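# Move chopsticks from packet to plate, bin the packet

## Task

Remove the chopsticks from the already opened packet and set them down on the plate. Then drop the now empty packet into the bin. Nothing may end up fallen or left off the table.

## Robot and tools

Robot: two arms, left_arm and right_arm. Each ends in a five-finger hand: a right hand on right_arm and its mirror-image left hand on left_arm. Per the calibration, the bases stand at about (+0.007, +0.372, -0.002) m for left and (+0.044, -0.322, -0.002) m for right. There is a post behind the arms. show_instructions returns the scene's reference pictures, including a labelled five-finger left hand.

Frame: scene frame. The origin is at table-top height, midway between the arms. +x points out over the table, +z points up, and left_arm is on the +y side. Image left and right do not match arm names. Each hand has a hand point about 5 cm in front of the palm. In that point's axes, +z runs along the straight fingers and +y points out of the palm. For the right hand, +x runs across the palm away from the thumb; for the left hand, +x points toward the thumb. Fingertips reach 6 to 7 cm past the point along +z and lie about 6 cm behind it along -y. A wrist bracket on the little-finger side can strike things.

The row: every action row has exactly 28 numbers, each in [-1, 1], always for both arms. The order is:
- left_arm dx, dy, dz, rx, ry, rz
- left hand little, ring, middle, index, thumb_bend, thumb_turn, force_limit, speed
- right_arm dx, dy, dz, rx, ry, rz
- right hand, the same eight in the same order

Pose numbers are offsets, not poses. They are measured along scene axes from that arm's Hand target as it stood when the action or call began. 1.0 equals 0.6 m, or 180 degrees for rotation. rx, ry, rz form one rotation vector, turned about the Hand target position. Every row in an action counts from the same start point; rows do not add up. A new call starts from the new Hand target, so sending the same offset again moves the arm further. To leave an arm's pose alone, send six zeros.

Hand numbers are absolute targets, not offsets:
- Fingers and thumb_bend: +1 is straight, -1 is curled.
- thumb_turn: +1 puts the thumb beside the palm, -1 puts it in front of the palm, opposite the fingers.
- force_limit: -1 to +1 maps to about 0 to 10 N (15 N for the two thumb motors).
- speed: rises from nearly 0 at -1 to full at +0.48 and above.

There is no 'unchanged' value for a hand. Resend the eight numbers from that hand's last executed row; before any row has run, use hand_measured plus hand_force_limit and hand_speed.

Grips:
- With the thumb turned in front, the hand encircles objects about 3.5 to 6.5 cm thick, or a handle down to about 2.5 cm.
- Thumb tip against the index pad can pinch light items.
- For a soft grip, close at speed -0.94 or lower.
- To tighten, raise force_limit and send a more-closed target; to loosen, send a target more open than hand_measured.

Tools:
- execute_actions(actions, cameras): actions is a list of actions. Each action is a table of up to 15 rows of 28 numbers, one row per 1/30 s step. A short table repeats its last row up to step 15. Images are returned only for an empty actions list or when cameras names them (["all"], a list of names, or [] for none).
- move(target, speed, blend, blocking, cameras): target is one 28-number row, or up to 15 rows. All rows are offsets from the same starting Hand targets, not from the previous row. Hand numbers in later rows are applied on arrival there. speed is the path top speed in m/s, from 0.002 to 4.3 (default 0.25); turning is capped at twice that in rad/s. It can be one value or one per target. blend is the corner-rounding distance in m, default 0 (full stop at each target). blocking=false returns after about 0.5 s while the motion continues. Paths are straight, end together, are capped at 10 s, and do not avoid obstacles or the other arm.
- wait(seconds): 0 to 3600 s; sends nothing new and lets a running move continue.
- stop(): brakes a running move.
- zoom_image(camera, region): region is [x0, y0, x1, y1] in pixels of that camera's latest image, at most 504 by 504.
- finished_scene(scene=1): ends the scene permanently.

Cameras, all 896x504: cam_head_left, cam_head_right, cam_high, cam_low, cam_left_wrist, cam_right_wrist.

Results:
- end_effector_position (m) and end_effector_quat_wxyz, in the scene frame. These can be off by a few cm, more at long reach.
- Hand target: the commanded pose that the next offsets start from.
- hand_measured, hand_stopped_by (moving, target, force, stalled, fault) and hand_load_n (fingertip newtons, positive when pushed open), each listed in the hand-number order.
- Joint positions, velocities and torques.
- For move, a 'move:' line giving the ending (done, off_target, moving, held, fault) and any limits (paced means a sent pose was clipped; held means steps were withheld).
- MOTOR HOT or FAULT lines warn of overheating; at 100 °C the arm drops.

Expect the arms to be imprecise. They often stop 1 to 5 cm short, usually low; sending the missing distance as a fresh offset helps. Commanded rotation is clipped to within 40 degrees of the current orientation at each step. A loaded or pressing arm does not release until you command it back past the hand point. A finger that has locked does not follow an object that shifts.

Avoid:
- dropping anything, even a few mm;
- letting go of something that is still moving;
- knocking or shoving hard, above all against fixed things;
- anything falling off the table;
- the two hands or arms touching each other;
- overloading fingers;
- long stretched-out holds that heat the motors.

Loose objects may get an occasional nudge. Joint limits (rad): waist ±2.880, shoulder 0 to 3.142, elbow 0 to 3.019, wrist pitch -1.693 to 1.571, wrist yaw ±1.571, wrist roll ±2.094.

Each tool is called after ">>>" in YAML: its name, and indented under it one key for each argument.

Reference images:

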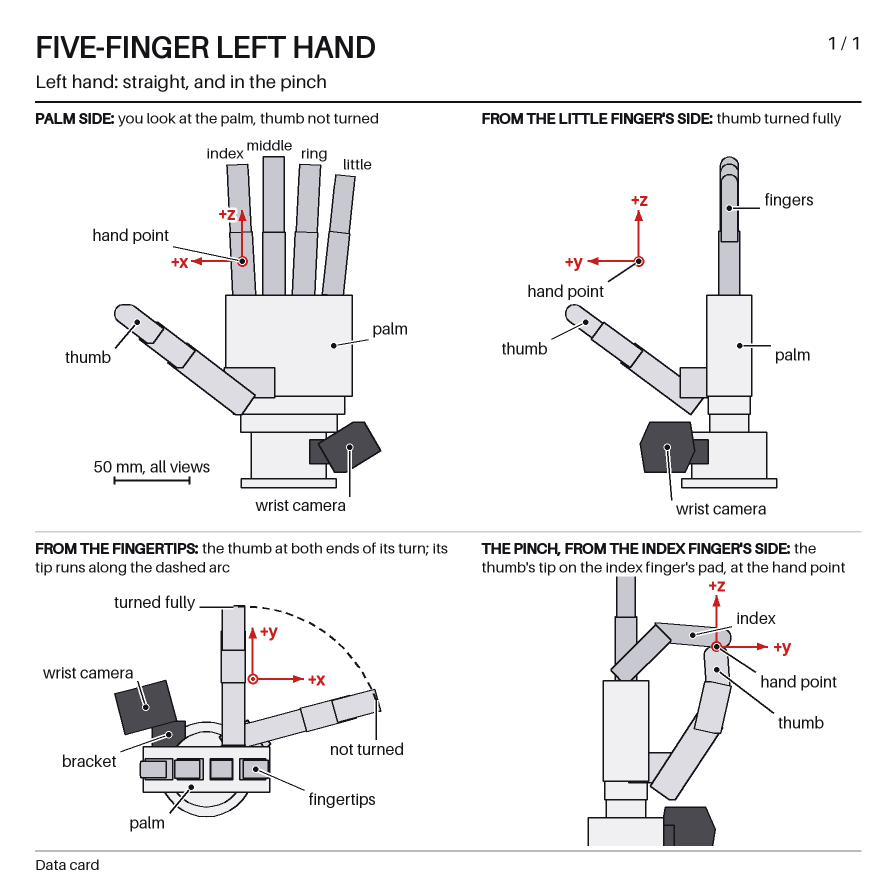

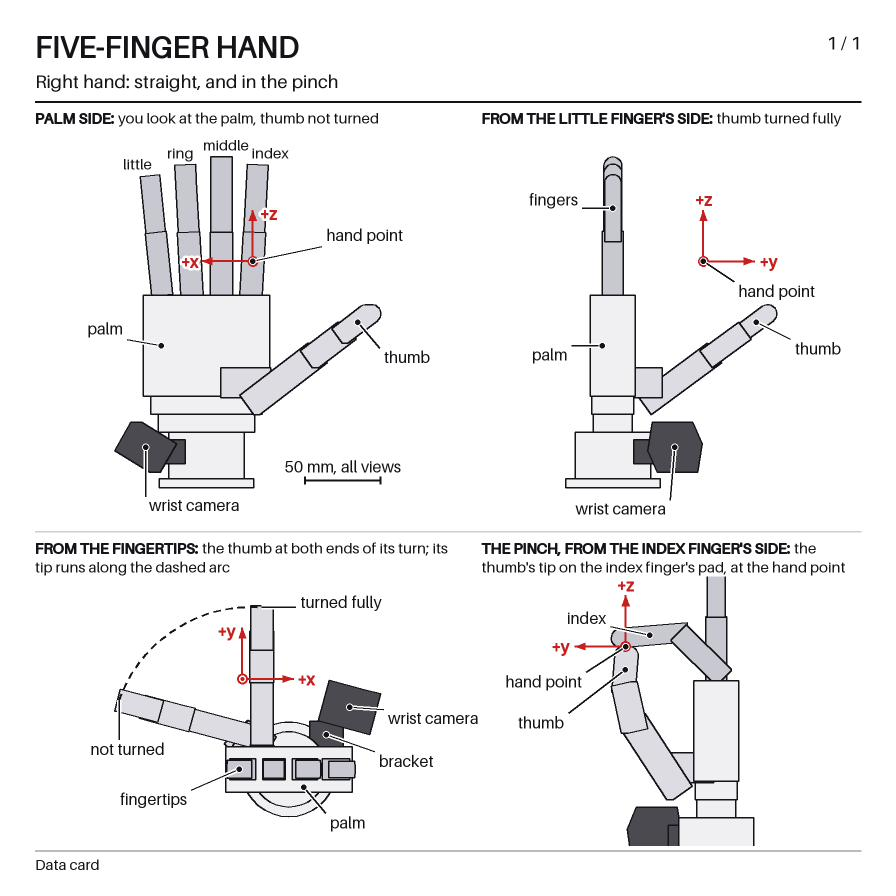

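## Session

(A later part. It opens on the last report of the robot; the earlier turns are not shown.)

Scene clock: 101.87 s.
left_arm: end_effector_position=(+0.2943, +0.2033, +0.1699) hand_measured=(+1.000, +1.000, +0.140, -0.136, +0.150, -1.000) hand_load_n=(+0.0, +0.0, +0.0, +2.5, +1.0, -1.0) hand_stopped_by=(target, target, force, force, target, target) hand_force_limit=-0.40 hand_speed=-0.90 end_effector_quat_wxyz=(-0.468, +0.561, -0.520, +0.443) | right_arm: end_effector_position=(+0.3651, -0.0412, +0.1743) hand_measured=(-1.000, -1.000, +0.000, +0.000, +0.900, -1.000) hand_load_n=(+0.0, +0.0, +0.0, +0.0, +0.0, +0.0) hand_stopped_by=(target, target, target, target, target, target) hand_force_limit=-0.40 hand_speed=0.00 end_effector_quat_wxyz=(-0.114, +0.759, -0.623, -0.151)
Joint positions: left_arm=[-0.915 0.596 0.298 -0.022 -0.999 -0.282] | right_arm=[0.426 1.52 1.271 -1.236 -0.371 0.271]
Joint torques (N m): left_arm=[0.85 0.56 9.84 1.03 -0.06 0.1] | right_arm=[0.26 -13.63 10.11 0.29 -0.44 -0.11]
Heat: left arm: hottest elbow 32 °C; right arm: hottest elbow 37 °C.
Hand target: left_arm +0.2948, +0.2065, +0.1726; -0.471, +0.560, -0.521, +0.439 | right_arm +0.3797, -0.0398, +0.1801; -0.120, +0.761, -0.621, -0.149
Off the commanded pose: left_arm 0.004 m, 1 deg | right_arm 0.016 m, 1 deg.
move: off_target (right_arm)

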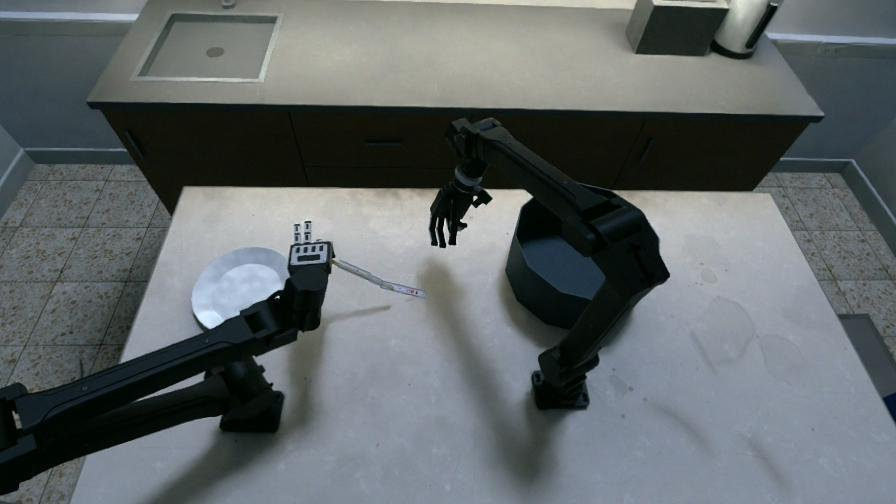

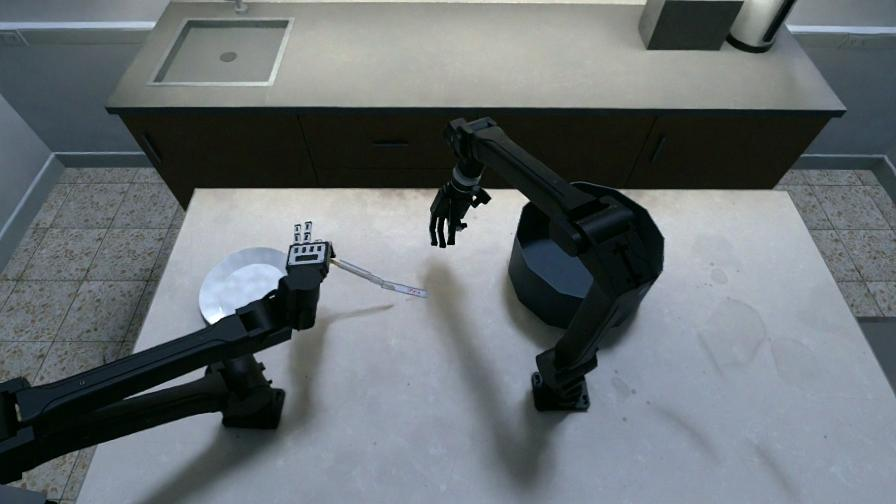

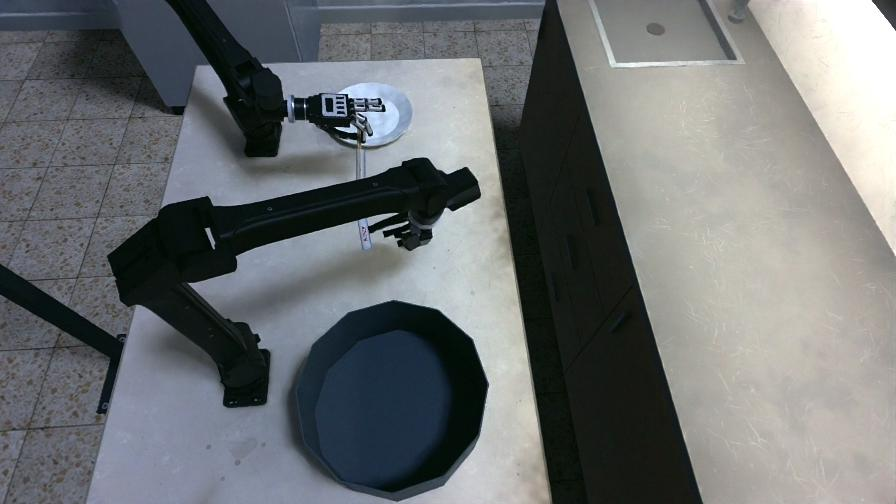

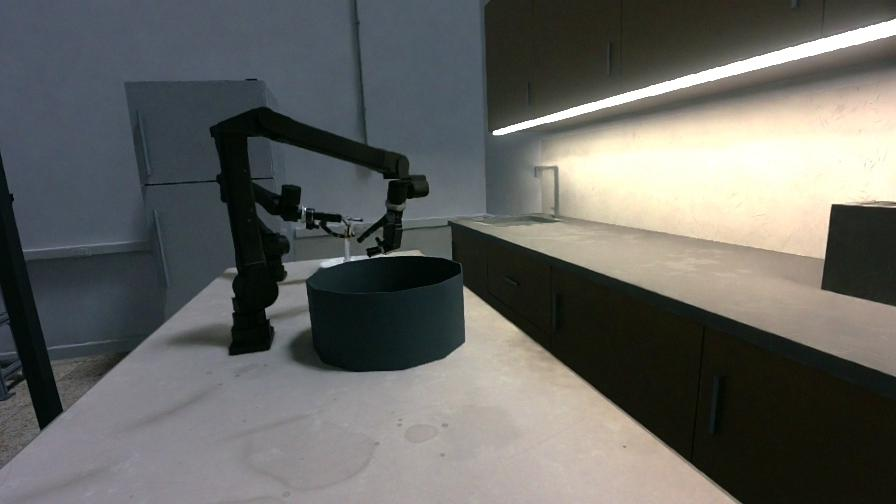

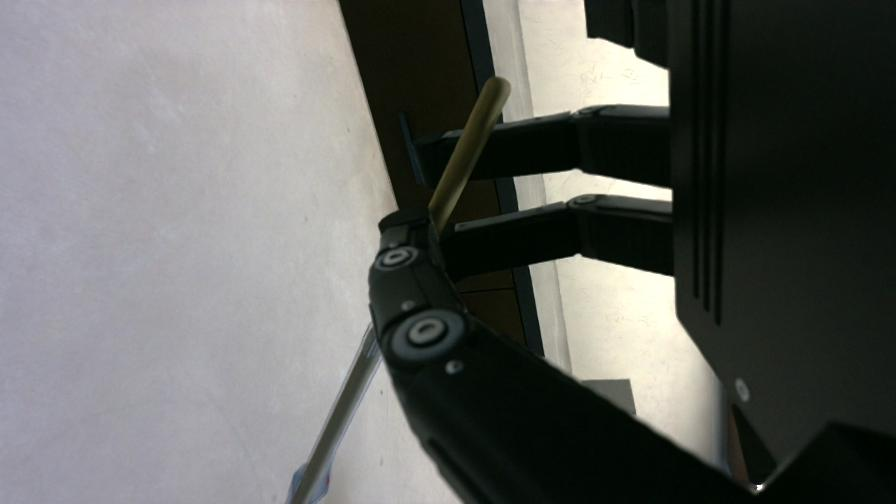

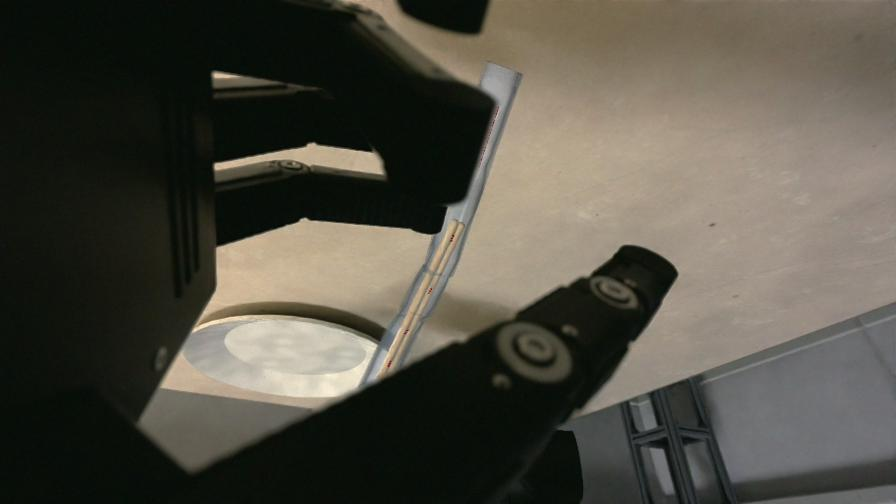

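>>> move:
  target: [0,0,0.033,0,0,0,1,1,-0.2,-0.5,0.15,-1,-0.4,-0.9,0.0,0.16,-0.09,0.071,0.0144,0,-1,-1,0.0,0.0,0.9,-1,-0.4,0]
  cameras: ["all"]
  speed: 0.1

>>> zoom_image:
  camera: "cam_head_left"
  region: [330, 180, 490, 310]

>>> zoom_image:
  camera: "cam_high"
  region: [330, 130, 450, 250]

Scene clock: 106.50 s.
left_arm: end_effector_position=(+0.2886, +0.2116, +0.1640) hand_measured=(+1.000, +1.000, +0.140, -0.136, +0.150, -1.000) hand_load_n=(+0.0, +0.0, +0.0, +3.0, +1.5, -1.0) hand_stopped_by=(target, target, force, force, target, target) hand_force_limit=-0.40 hand_speed=-0.90 end_effector_quat_wxyz=(-0.472, +0.558, -0.534, +0.425) | right_arm: end_effector_position=(+0.3843, +0.0526, +0.1412) hand_measured=(-1.000, -1.000, +0.000, +0.000, +0.900, -1.000) hand_load_n=(+0.0, +0.0, +0.0, +0.0, +0.0, +0.0) hand_stopped_by=(target, target, target, target, target, target) hand_force_limit=-0.40 hand_speed=0.00 end_effector_quat_wxyz=(-0.202, +0.742, -0.597, -0.227)
Joint positions: left_arm=[-0.914 0.567 0.298 -0.095 -0.999 -0.28] | right_arm=[0.512 1.652 1.262 -0.928 -0.57 0.396]
Joint torques (N m): left_arm=[0.79 0.73 13.05 1.03 -0.12 0.09] | right_arm=[1.49 -16.03 6.02 1.2 -0.6 0.17]
Heat: left arm: hottest elbow 33 °C; right arm: hottest elbow 38 °C.
Hand target: left_arm +0.2949, +0.2065, +0.1923; -0.471, +0.560, -0.521, +0.439 | right_arm +0.3797, +0.0563, +0.1261; -0.190, +0.739, -0.603, -0.234
Off the commanded pose: left_arm 0.030 m, 2 deg | right_arm 0.016 m, 2 deg.
move: off_target (left_arm, right_arm)

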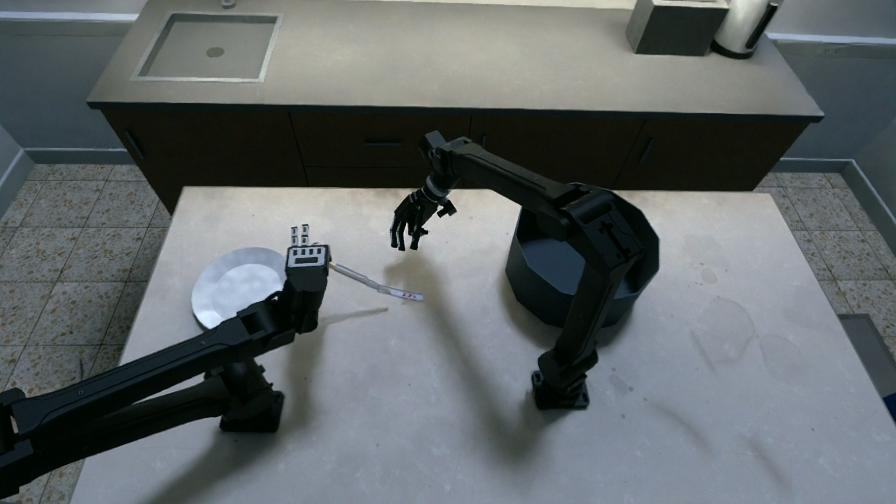

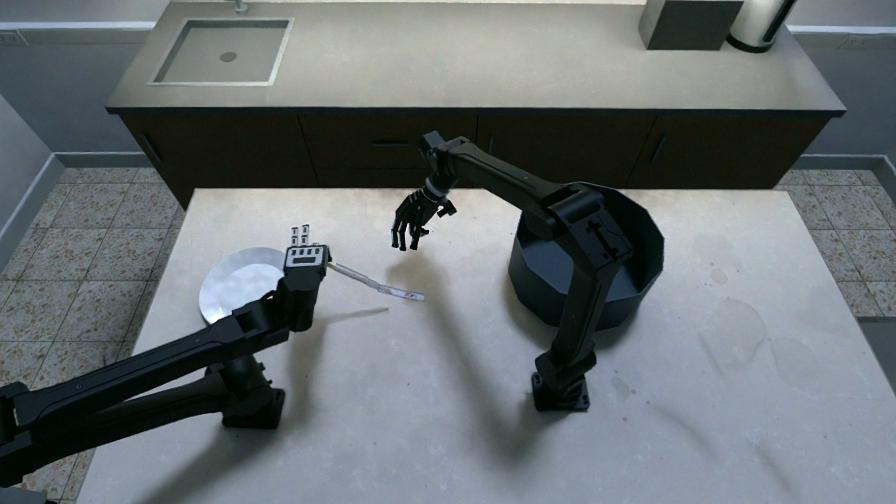

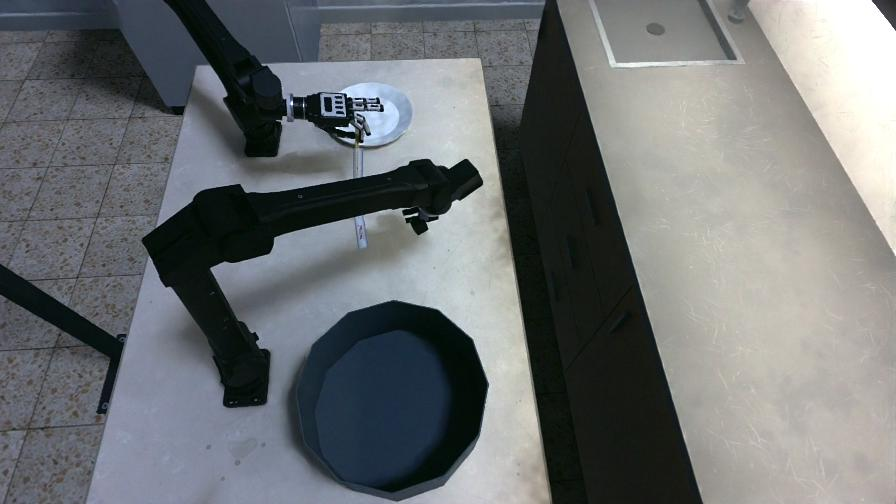

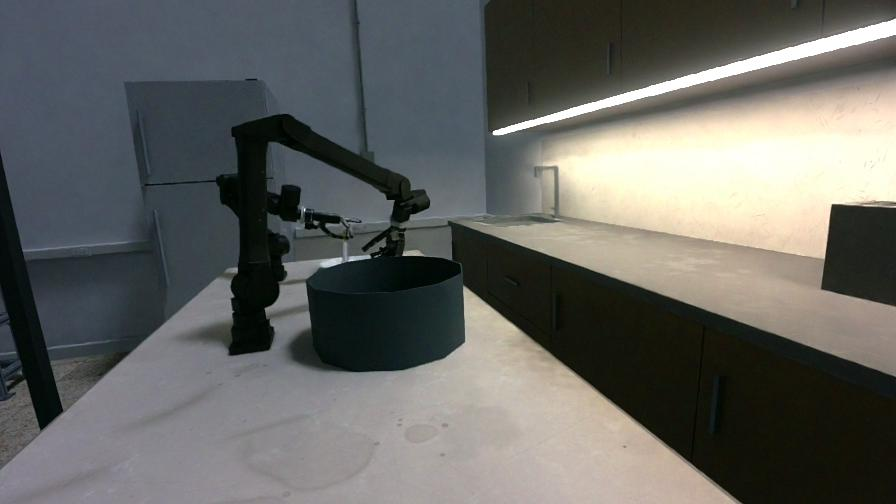

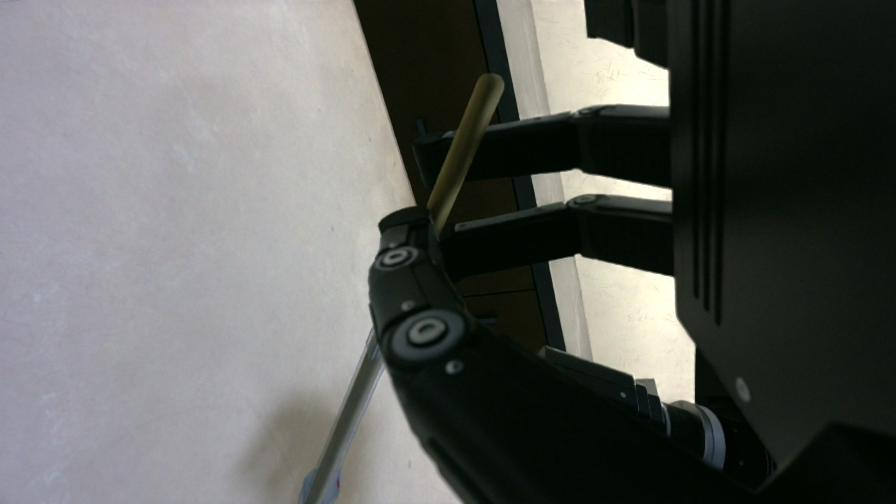

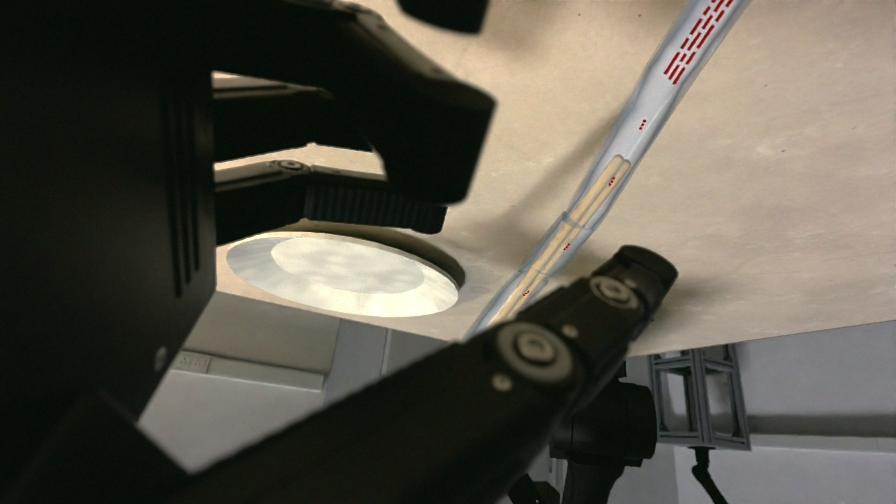

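Scaled by 3.150 from the camera's image (finer frame: 1280x720).

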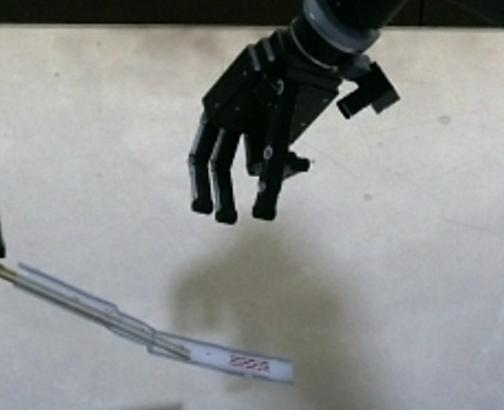

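Scaled by 4.200 from the camera's image (finer frame: 1280x720).

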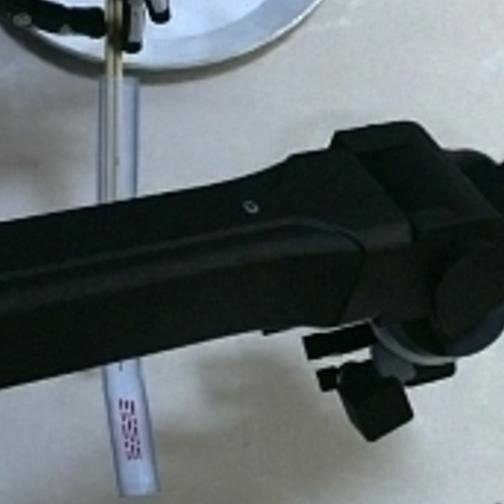

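>>> move:
  target: [0,0,0,0,0,0,1,1,-0.2,-0.5,0.15,-1,-0.4,-0.9,-0.091,0.026,-0.127,0,0,0,-1,-1,0.0,0.0,0.9,-1,-0.4,0]
  cameras: ["cam_right_wrist","cam_head_left","cam_high"]
  speed: 0.1

>>> zoom_image:
  camera: "cam_head_left"
  region: [330, 210, 450, 310]

Scene clock: 109.53 s.
left_arm: end_effector_position=(+0.2886, +0.2116, +0.1640) hand_measured=(+1.000, +1.000, +0.140, -0.136, +0.150, -1.000) hand_load_n=(+0.0, +0.0, +0.0, +2.5, +1.0, -0.5) hand_stopped_by=(target, target, force, force, target, target) hand_force_limit=-0.40 hand_speed=-0.90 end_effector_quat_wxyz=(-0.472, +0.558, -0.534, +0.425) | right_arm: end_effector_position=(+0.3313, +0.0708, +0.0646) hand_measured=(-1.000, -1.000, +0.000, +0.000, +0.900, -1.000) hand_load_n=(+0.0, +0.0, +0.0, +0.0, +0.0, +0.0) hand_stopped_by=(target, target, target, target, target, target) hand_force_limit=-0.40 hand_speed=0.00 end_effector_quat_wxyz=(-0.203, +0.741, -0.597, -0.230)
Joint positions: left_arm=[-0.914 0.567 0.298 -0.095 -0.999 -0.28] | right_arm=[0.603 1.666 1.044 -0.641 -0.552 0.5]
Joint torques (N m): left_arm=[0.85 0.62 13.05 1.02 -0.11 0.09] | right_arm=[1.67 -14.68 5.37 1.5 -0.41 0.26]
Heat: left arm: hottest elbow 33 °C; right arm: hottest elbow 38 °C.
Hand target: left_arm +0.2949, +0.2065, +0.1923; -0.471, +0.560, -0.521, +0.439 | right_arm +0.3250, +0.0718, +0.0499; -0.190, +0.739, -0.603, -0.234
Off the commanded pose: left_arm 0.029 m, 2 deg | right_arm 0.016 m, 2 deg.
move: off_target (right_arm)
Images, in order (width x height): cam_head_left 896x504, cam_high 896x504, cam_right_wrist 896x504.

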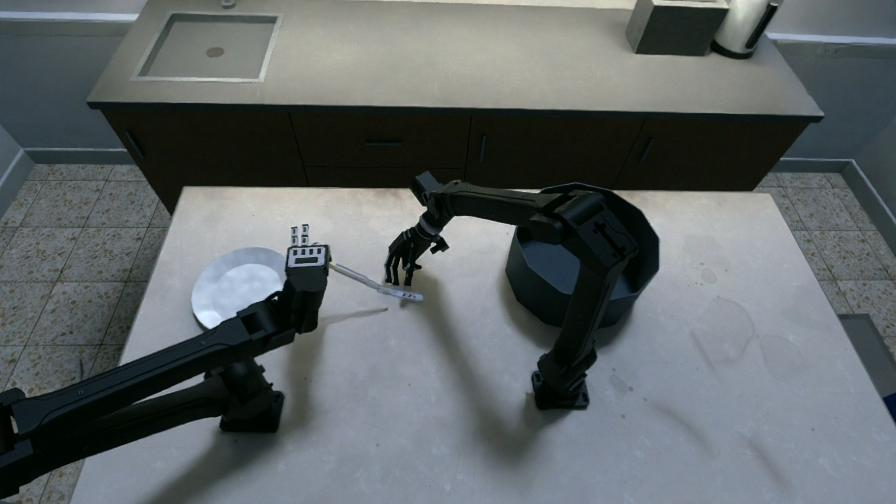

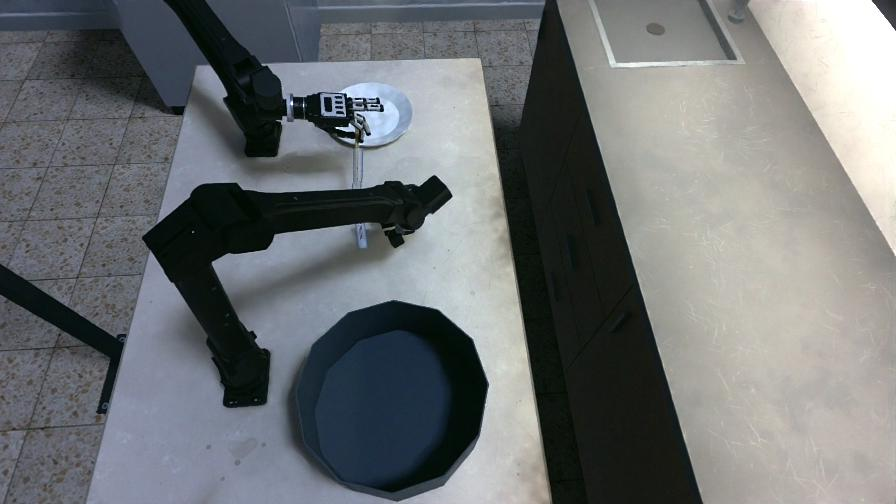

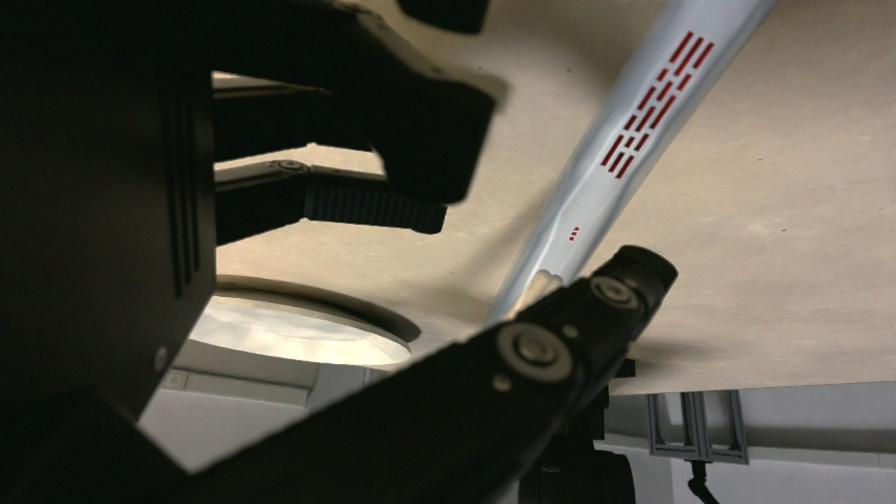

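Scaled by 4.200 from the camera's image (finer frame: 1280x720).

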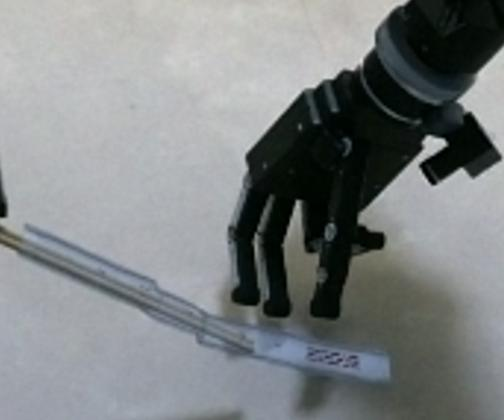

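>>> move:
  target: [0,0,0,0,0,0,1,1,-0.2,-0.5,0.15,-1,-0.4,-0.9,-0.083,-0.005,-0.007,0,0,0,-1,-1,0.0,0.0,0.9,-1,-0.4,0]
  cameras: ["cam_right_wrist","cam_head_left","cam_high"]
  speed: 0.06

>>> zoom_image:
  camera: "cam_head_left"
  region: [330, 210, 450, 310]

Scene clock: 111.73 s.
left_arm: end_effector_position=(+0.2886, +0.2116, +0.1640) hand_measured=(+1.000, +1.000, +0.140, -0.136, +0.150, -1.000) hand_load_n=(+0.0, +0.0, +0.0, +2.5, +1.5, -0.5) hand_stopped_by=(target, target, force, force, target, target) hand_force_limit=-0.40 hand_speed=-0.90 end_effector_quat_wxyz=(-0.472, +0.558, -0.534, +0.425) | right_arm: end_effector_position=(+0.2826, +0.0686, +0.0493) hand_measured=(-1.000, -1.000, +0.000, +0.000, +0.900, -1.000) hand_load_n=(+0.0, +0.0, +0.0, +0.0, +0.0, +0.0) hand_stopped_by=(target, target, target, target, target, target) hand_force_limit=-0.40 hand_speed=0.00 end_effector_quat_wxyz=(-0.192, +0.740, -0.601, -0.234)
Joint positions: left_arm=[-0.914 0.567 0.298 -0.095 -0.999 -0.28] | right_arm=[0.667 1.608 0.916 -0.556 -0.534 0.574]
Joint torques (N m): left_arm=[0.85 0.67 13.05 1.02 -0.11 0.09] | right_arm=[1.61 -15.97 4.72 1.33 -0.31 0.18]
Heat: left arm: hottest elbow 33 °C; right arm: hottest elbow 37 °C.
Hand target: left_arm +0.2949, +0.2065, +0.1923; -0.471, +0.560, -0.521, +0.439 | right_arm +0.2754, +0.0688, +0.0457; -0.190, +0.739, -0.603, -0.234
Off the commanded pose: left_arm 0.029 m, 2 deg | right_arm 0.008 m, 0 deg.
move: done
Images, in order (width x height): cam_head_left 896x504, cam_high 896x504, cam_right_wrist 896x504.

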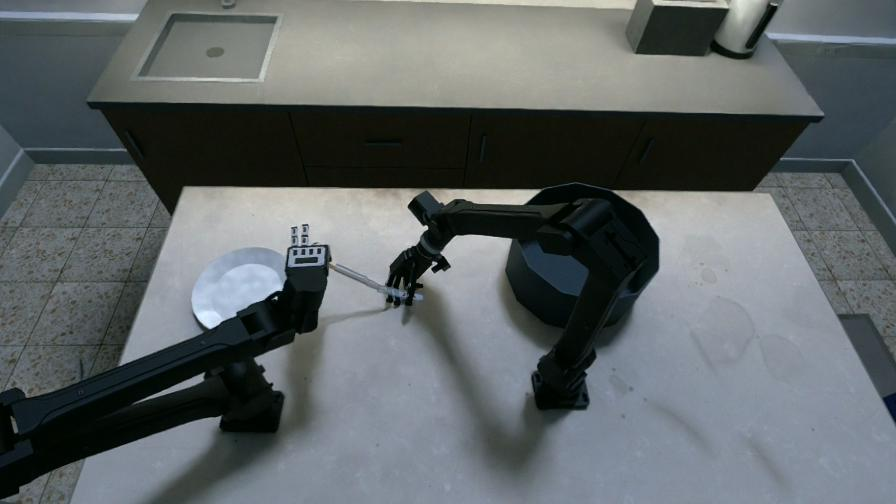

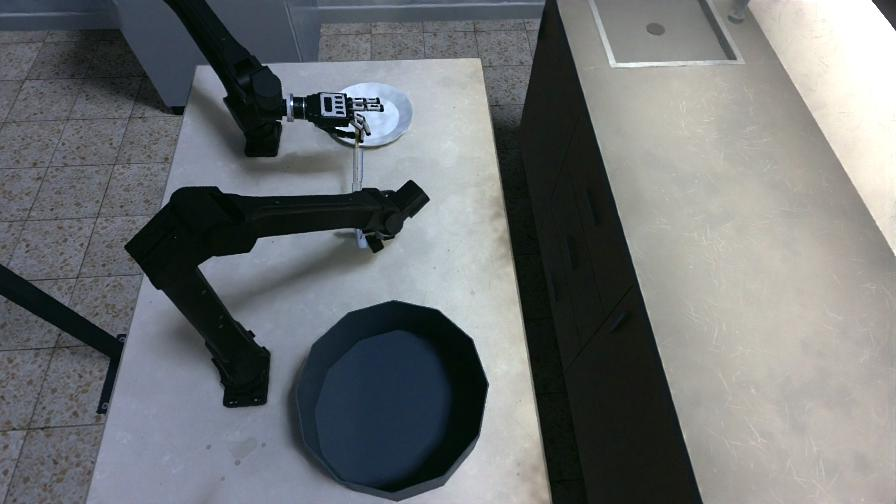

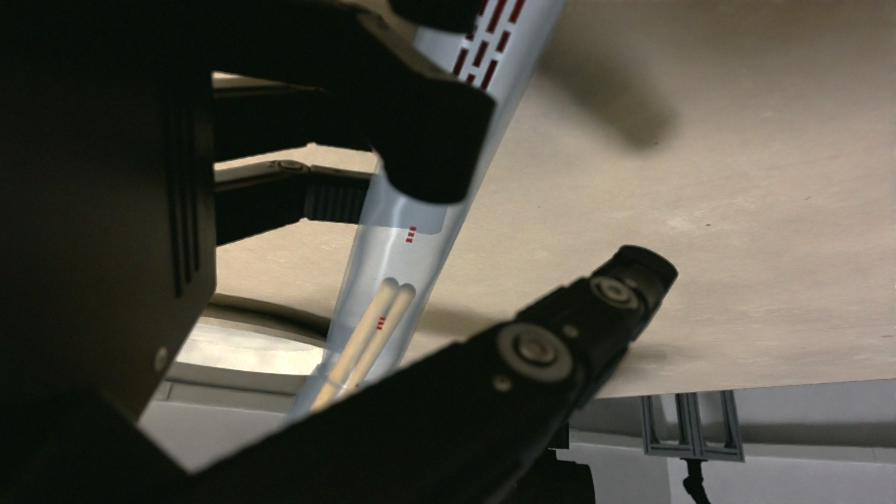

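Scaled by 4.200 from the camera's image (finer frame: 1280x720).

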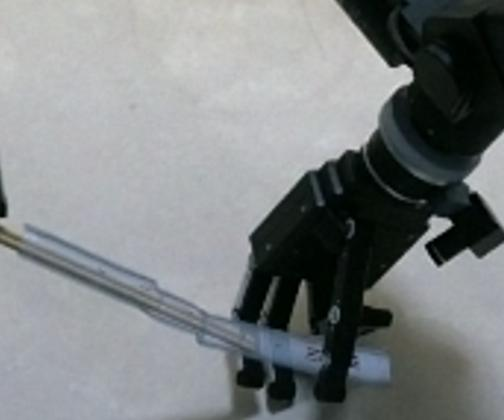

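>>> move:
  target: [0,0,0,0,0,0,1,1,-0.2,-0.5,0.15,-1,-0.4,-0.9,0.022,0.0,0.014,0,0,0,-1,-1,0.0,0.0,0.9,-1,-0.4,0]
  cameras: ["cam_right_wrist","cam_head_left"]
  speed: 0.06

>>> zoom_image:
  camera: "cam_head_left"
  region: [330, 210, 450, 310]

Scene clock: 113.00 s.
left_arm: end_effector_position=(+0.2886, +0.2116, +0.1640) hand_measured=(+1.000, +1.000, +0.140, -0.136, +0.150, -1.000) hand_load_n=(+0.0, +0.0, +0.0, +2.5, +1.0, -0.5) hand_stopped_by=(target, target, force, force, target, target) hand_force_limit=-0.40 hand_speed=-0.90 end_effector_quat_wxyz=(-0.472, +0.558, -0.534, +0.425) | right_arm: end_effector_position=(+0.2801, +0.0669, +0.0491) hand_measured=(-1.000, -1.000, +0.000, +0.000, +0.900, -1.000) hand_load_n=(+0.0, +0.0, +0.0, +0.0, +0.0, +0.0) hand_stopped_by=(target, target, target, target, target, target) hand_force_limit=-0.40 hand_speed=0.00 end_effector_quat_wxyz=(-0.186, +0.739, -0.603, -0.236)
Joint positions: left_arm=[-0.914 0.567 0.298 -0.095 -0.999 -0.28] | right_arm=[0.667 1.608 0.915 -0.569 -0.536 0.575]
Joint torques (N m): left_arm=[0.73 0.62 13.05 1.01 -0.12 0.09] | right_arm=[-0.32 -15.91 7.28 0.61 -0.48 -0.01]
Heat: left arm: hottest elbow 34 °C; right arm: hottest elbow 37 °C.
Hand target: left_arm +0.2949, +0.2065, +0.1923; -0.471, +0.560, -0.521, +0.439 | right_arm +0.2885, +0.0687, +0.0540; -0.190, +0.739, -0.603, -0.234
Off the commanded pose: left_arm 0.029 m, 2 deg | right_arm 0.010 m, 0 deg.
move: done
Images, in order (width x height): cam_head_left 896x504, cam_right_wrist 896x504.

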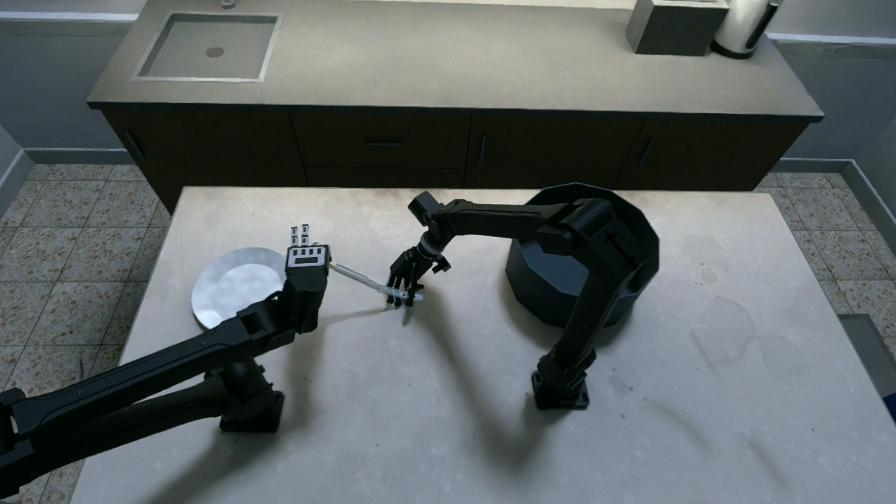

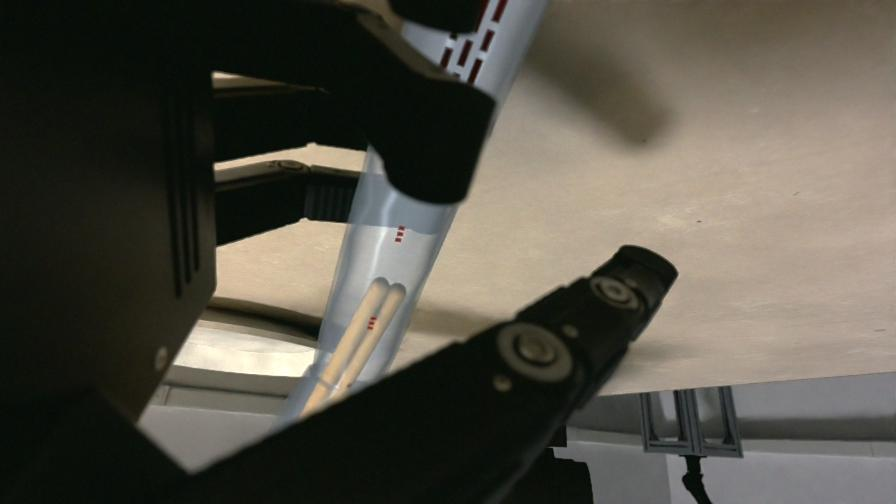

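Scaled by 4.200 from the camera's image (finer frame: 1280x720).

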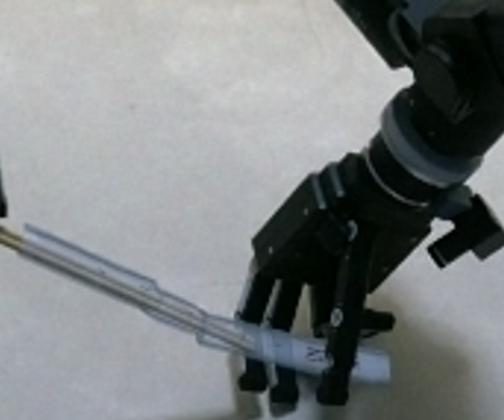

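>>> move:
  target: [0,0,0,0,0,0,1,1,-0.2,-0.5,0.15,-1,-0.4,-0.9,0.025,0.0,0.014,0,0,0,-1,-1,0.0,0.0,0.9,-1,-0.4,0]
  cameras: ["cam_right_wrist","cam_head_left"]
  speed: 0.06

Scene clock: 114.03 s.
left_arm: end_effector_position=(+0.2886, +0.2116, +0.1640) hand_measured=(+1.000, +1.000, +0.140, -0.136, +0.150, -1.000) hand_load_n=(+0.0, +0.0, +0.0, +2.5, +1.0, -1.0) hand_stopped_by=(target, target, force, force, target, target) hand_force_limit=-0.40 hand_speed=-0.90 end_effector_quat_wxyz=(-0.472, +0.558, -0.534, +0.425) | right_arm: end_effector_position=(+0.2904, +0.0639, +0.0579) hand_measured=(-1.000, -1.000, +0.000, +0.000, +0.900, -1.000) hand_load_n=(+0.0, +0.0, +0.0, +0.0, +0.0, +0.0) hand_stopped_by=(target, target, target, target, target, target) hand_force_limit=-0.40 hand_speed=0.00 end_effector_quat_wxyz=(-0.183, +0.737, -0.606, -0.236)
Joint positions: left_arm=[-0.914 0.567 0.298 -0.095 -0.999 -0.28] | right_arm=[0.646 1.608 0.946 -0.616 -0.54 0.559]
Joint torques (N m): left_arm=[0.79 0.67 13.04 1.02 -0.12 0.09] | right_arm=[-0.38 -14.56 8.54 0.55 -0.58 -0.11]
Heat: left arm: hottest elbow 34 °C; right arm: hottest elbow 37 °C.
Hand target: left_arm +0.2949, +0.2065, +0.1923; -0.471, +0.560, -0.521, +0.439 | right_arm +0.3034, +0.0688, +0.0625; -0.190, +0.739, -0.603, -0.234
Off the commanded pose: left_arm 0.029 m, 2 deg | right_arm 0.015 m, 1 deg.
move: off_target (right_arm)
Images, in order (width x height): cam_head_left 896x504, cam_right_wrist 896x504.

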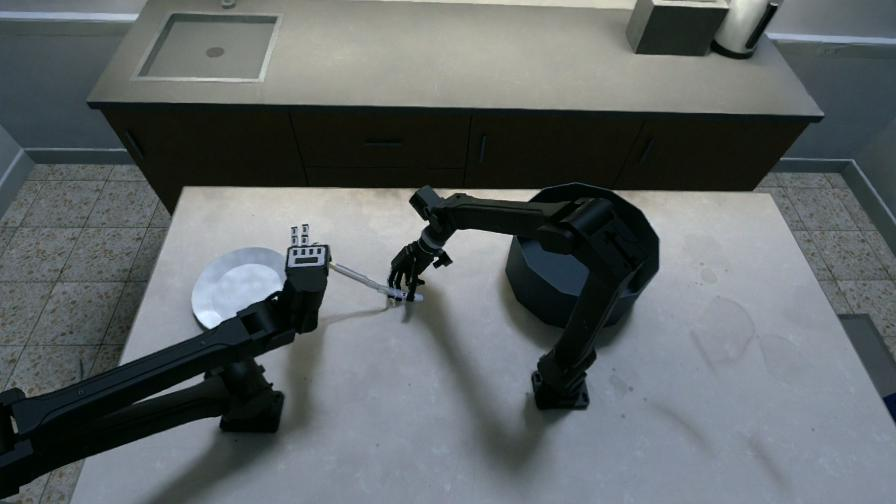

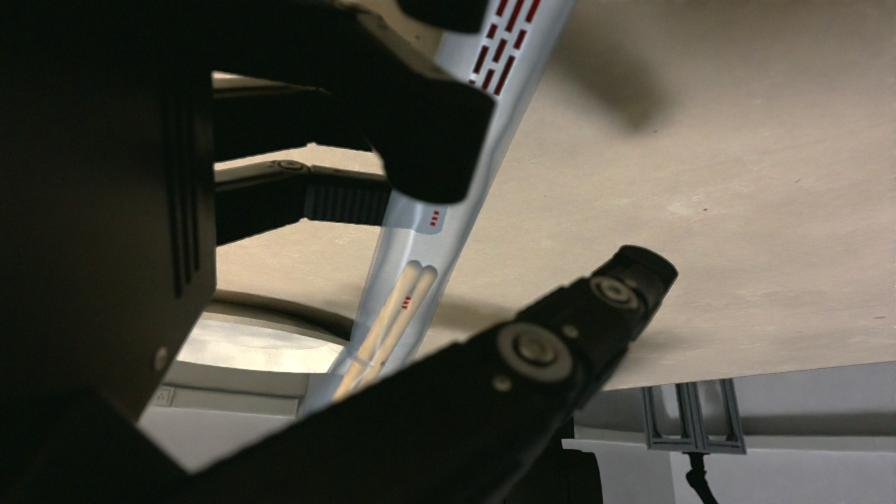

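>>> move:
  target: [0,0,0,0,0,0,1,1,-0.2,-0.5,0.15,-1,-0.4,-0.9,0,0,0,0,0,0,-1,-1,0.0,0.0,0.05,-1,-0.6,-0.4]
  cameras: ["cam_right_wrist","cam_head_left"]
  speed: 0.06

>>> zoom_image:
  camera: "cam_head_left"
  region: [330, 210, 450, 310]

Scene clock: 115.60 s.
left_arm: end_effector_position=(+0.2886, +0.2116, +0.1640) hand_measured=(+1.000, +1.000, +0.140, -0.136, +0.150, -1.000) hand_load_n=(+0.0, +0.0, +0.0, +3.0, +1.0, -0.5) hand_stopped_by=(target, target, force, force, target, target) hand_force_limit=-0.40 hand_speed=-0.90 end_effector_quat_wxyz=(-0.472, +0.558, -0.534, +0.425) | right_arm: end_effector_position=(+0.2902, +0.0638, +0.0579) hand_measured=(-1.000, -1.000, +0.000, +0.000, +0.050, -1.000) hand_load_n=(+0.0, +0.0, +0.0, +0.0, -0.5, +0.0) hand_stopped_by=(target, target, target, target, target, target) hand_force_limit=-0.60 hand_speed=-0.40 end_effector_quat_wxyz=(-0.183, +0.737, -0.606, -0.236)
Joint positions: left_arm=[-0.914 0.567 0.298 -0.095 -0.999 -0.28] | right_arm=[0.646 1.608 0.946 -0.617 -0.54 0.558]
Joint torques (N m): left_arm=[0.85 0.67 13.05 1.02 -0.12 0.09] | right_arm=[0.15 -14.39 8.32 0.54 -0.61 -0.11]
Heat: left arm: hottest elbow 34 °C; right arm: hottest elbow 38 °C.
Hand target: left_arm +0.2949, +0.2065, +0.1923; -0.471, +0.560, -0.521, +0.439 | right_arm +0.3034, +0.0689, +0.0625; -0.190, +0.739, -0.603, -0.234
Off the commanded pose: left_arm 0.029 m, 2 deg | right_arm 0.015 m, 1 deg.
move: done
Images, in order (width x height): cam_head_left 896x504, cam_right_wrist 896x504.

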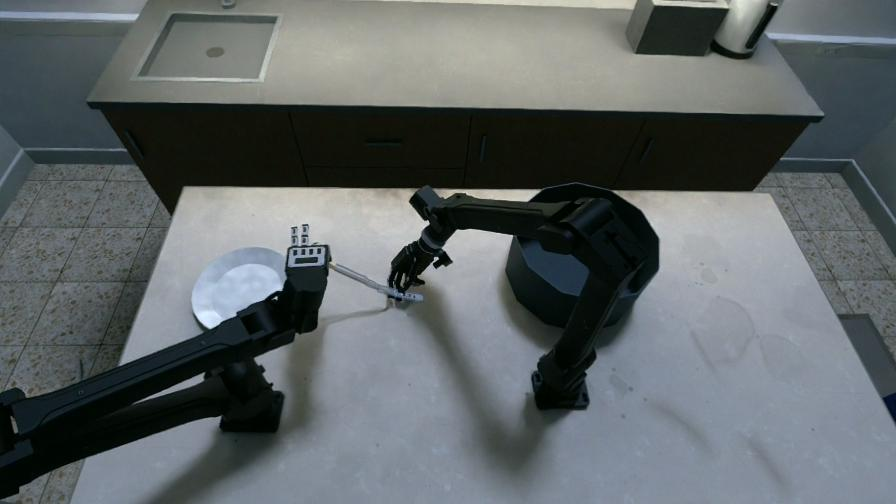

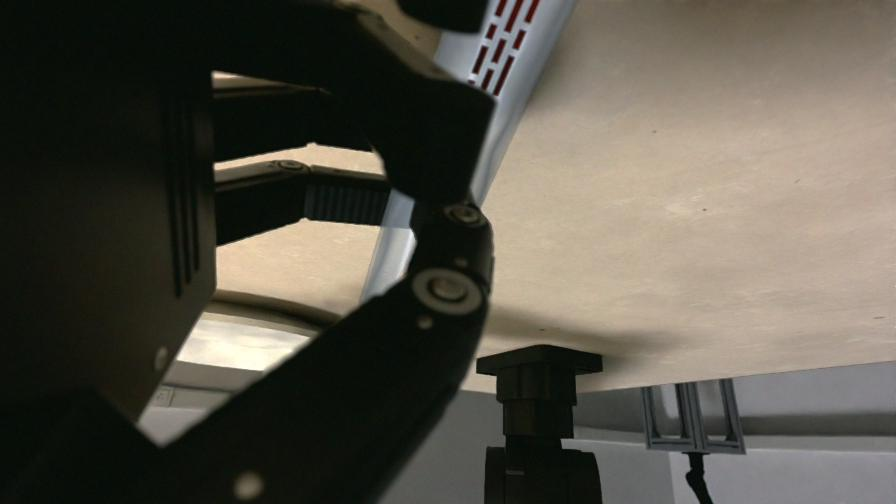

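Scaled by 4.200 from the camera's image (finer frame: 1280x720).

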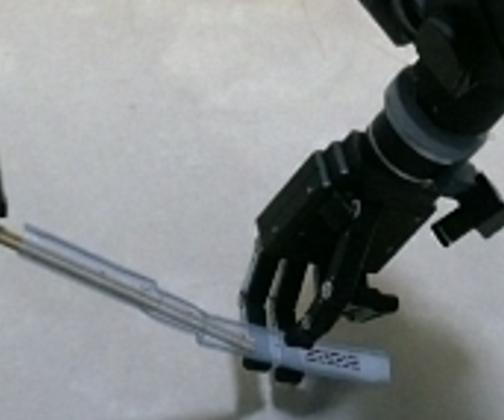

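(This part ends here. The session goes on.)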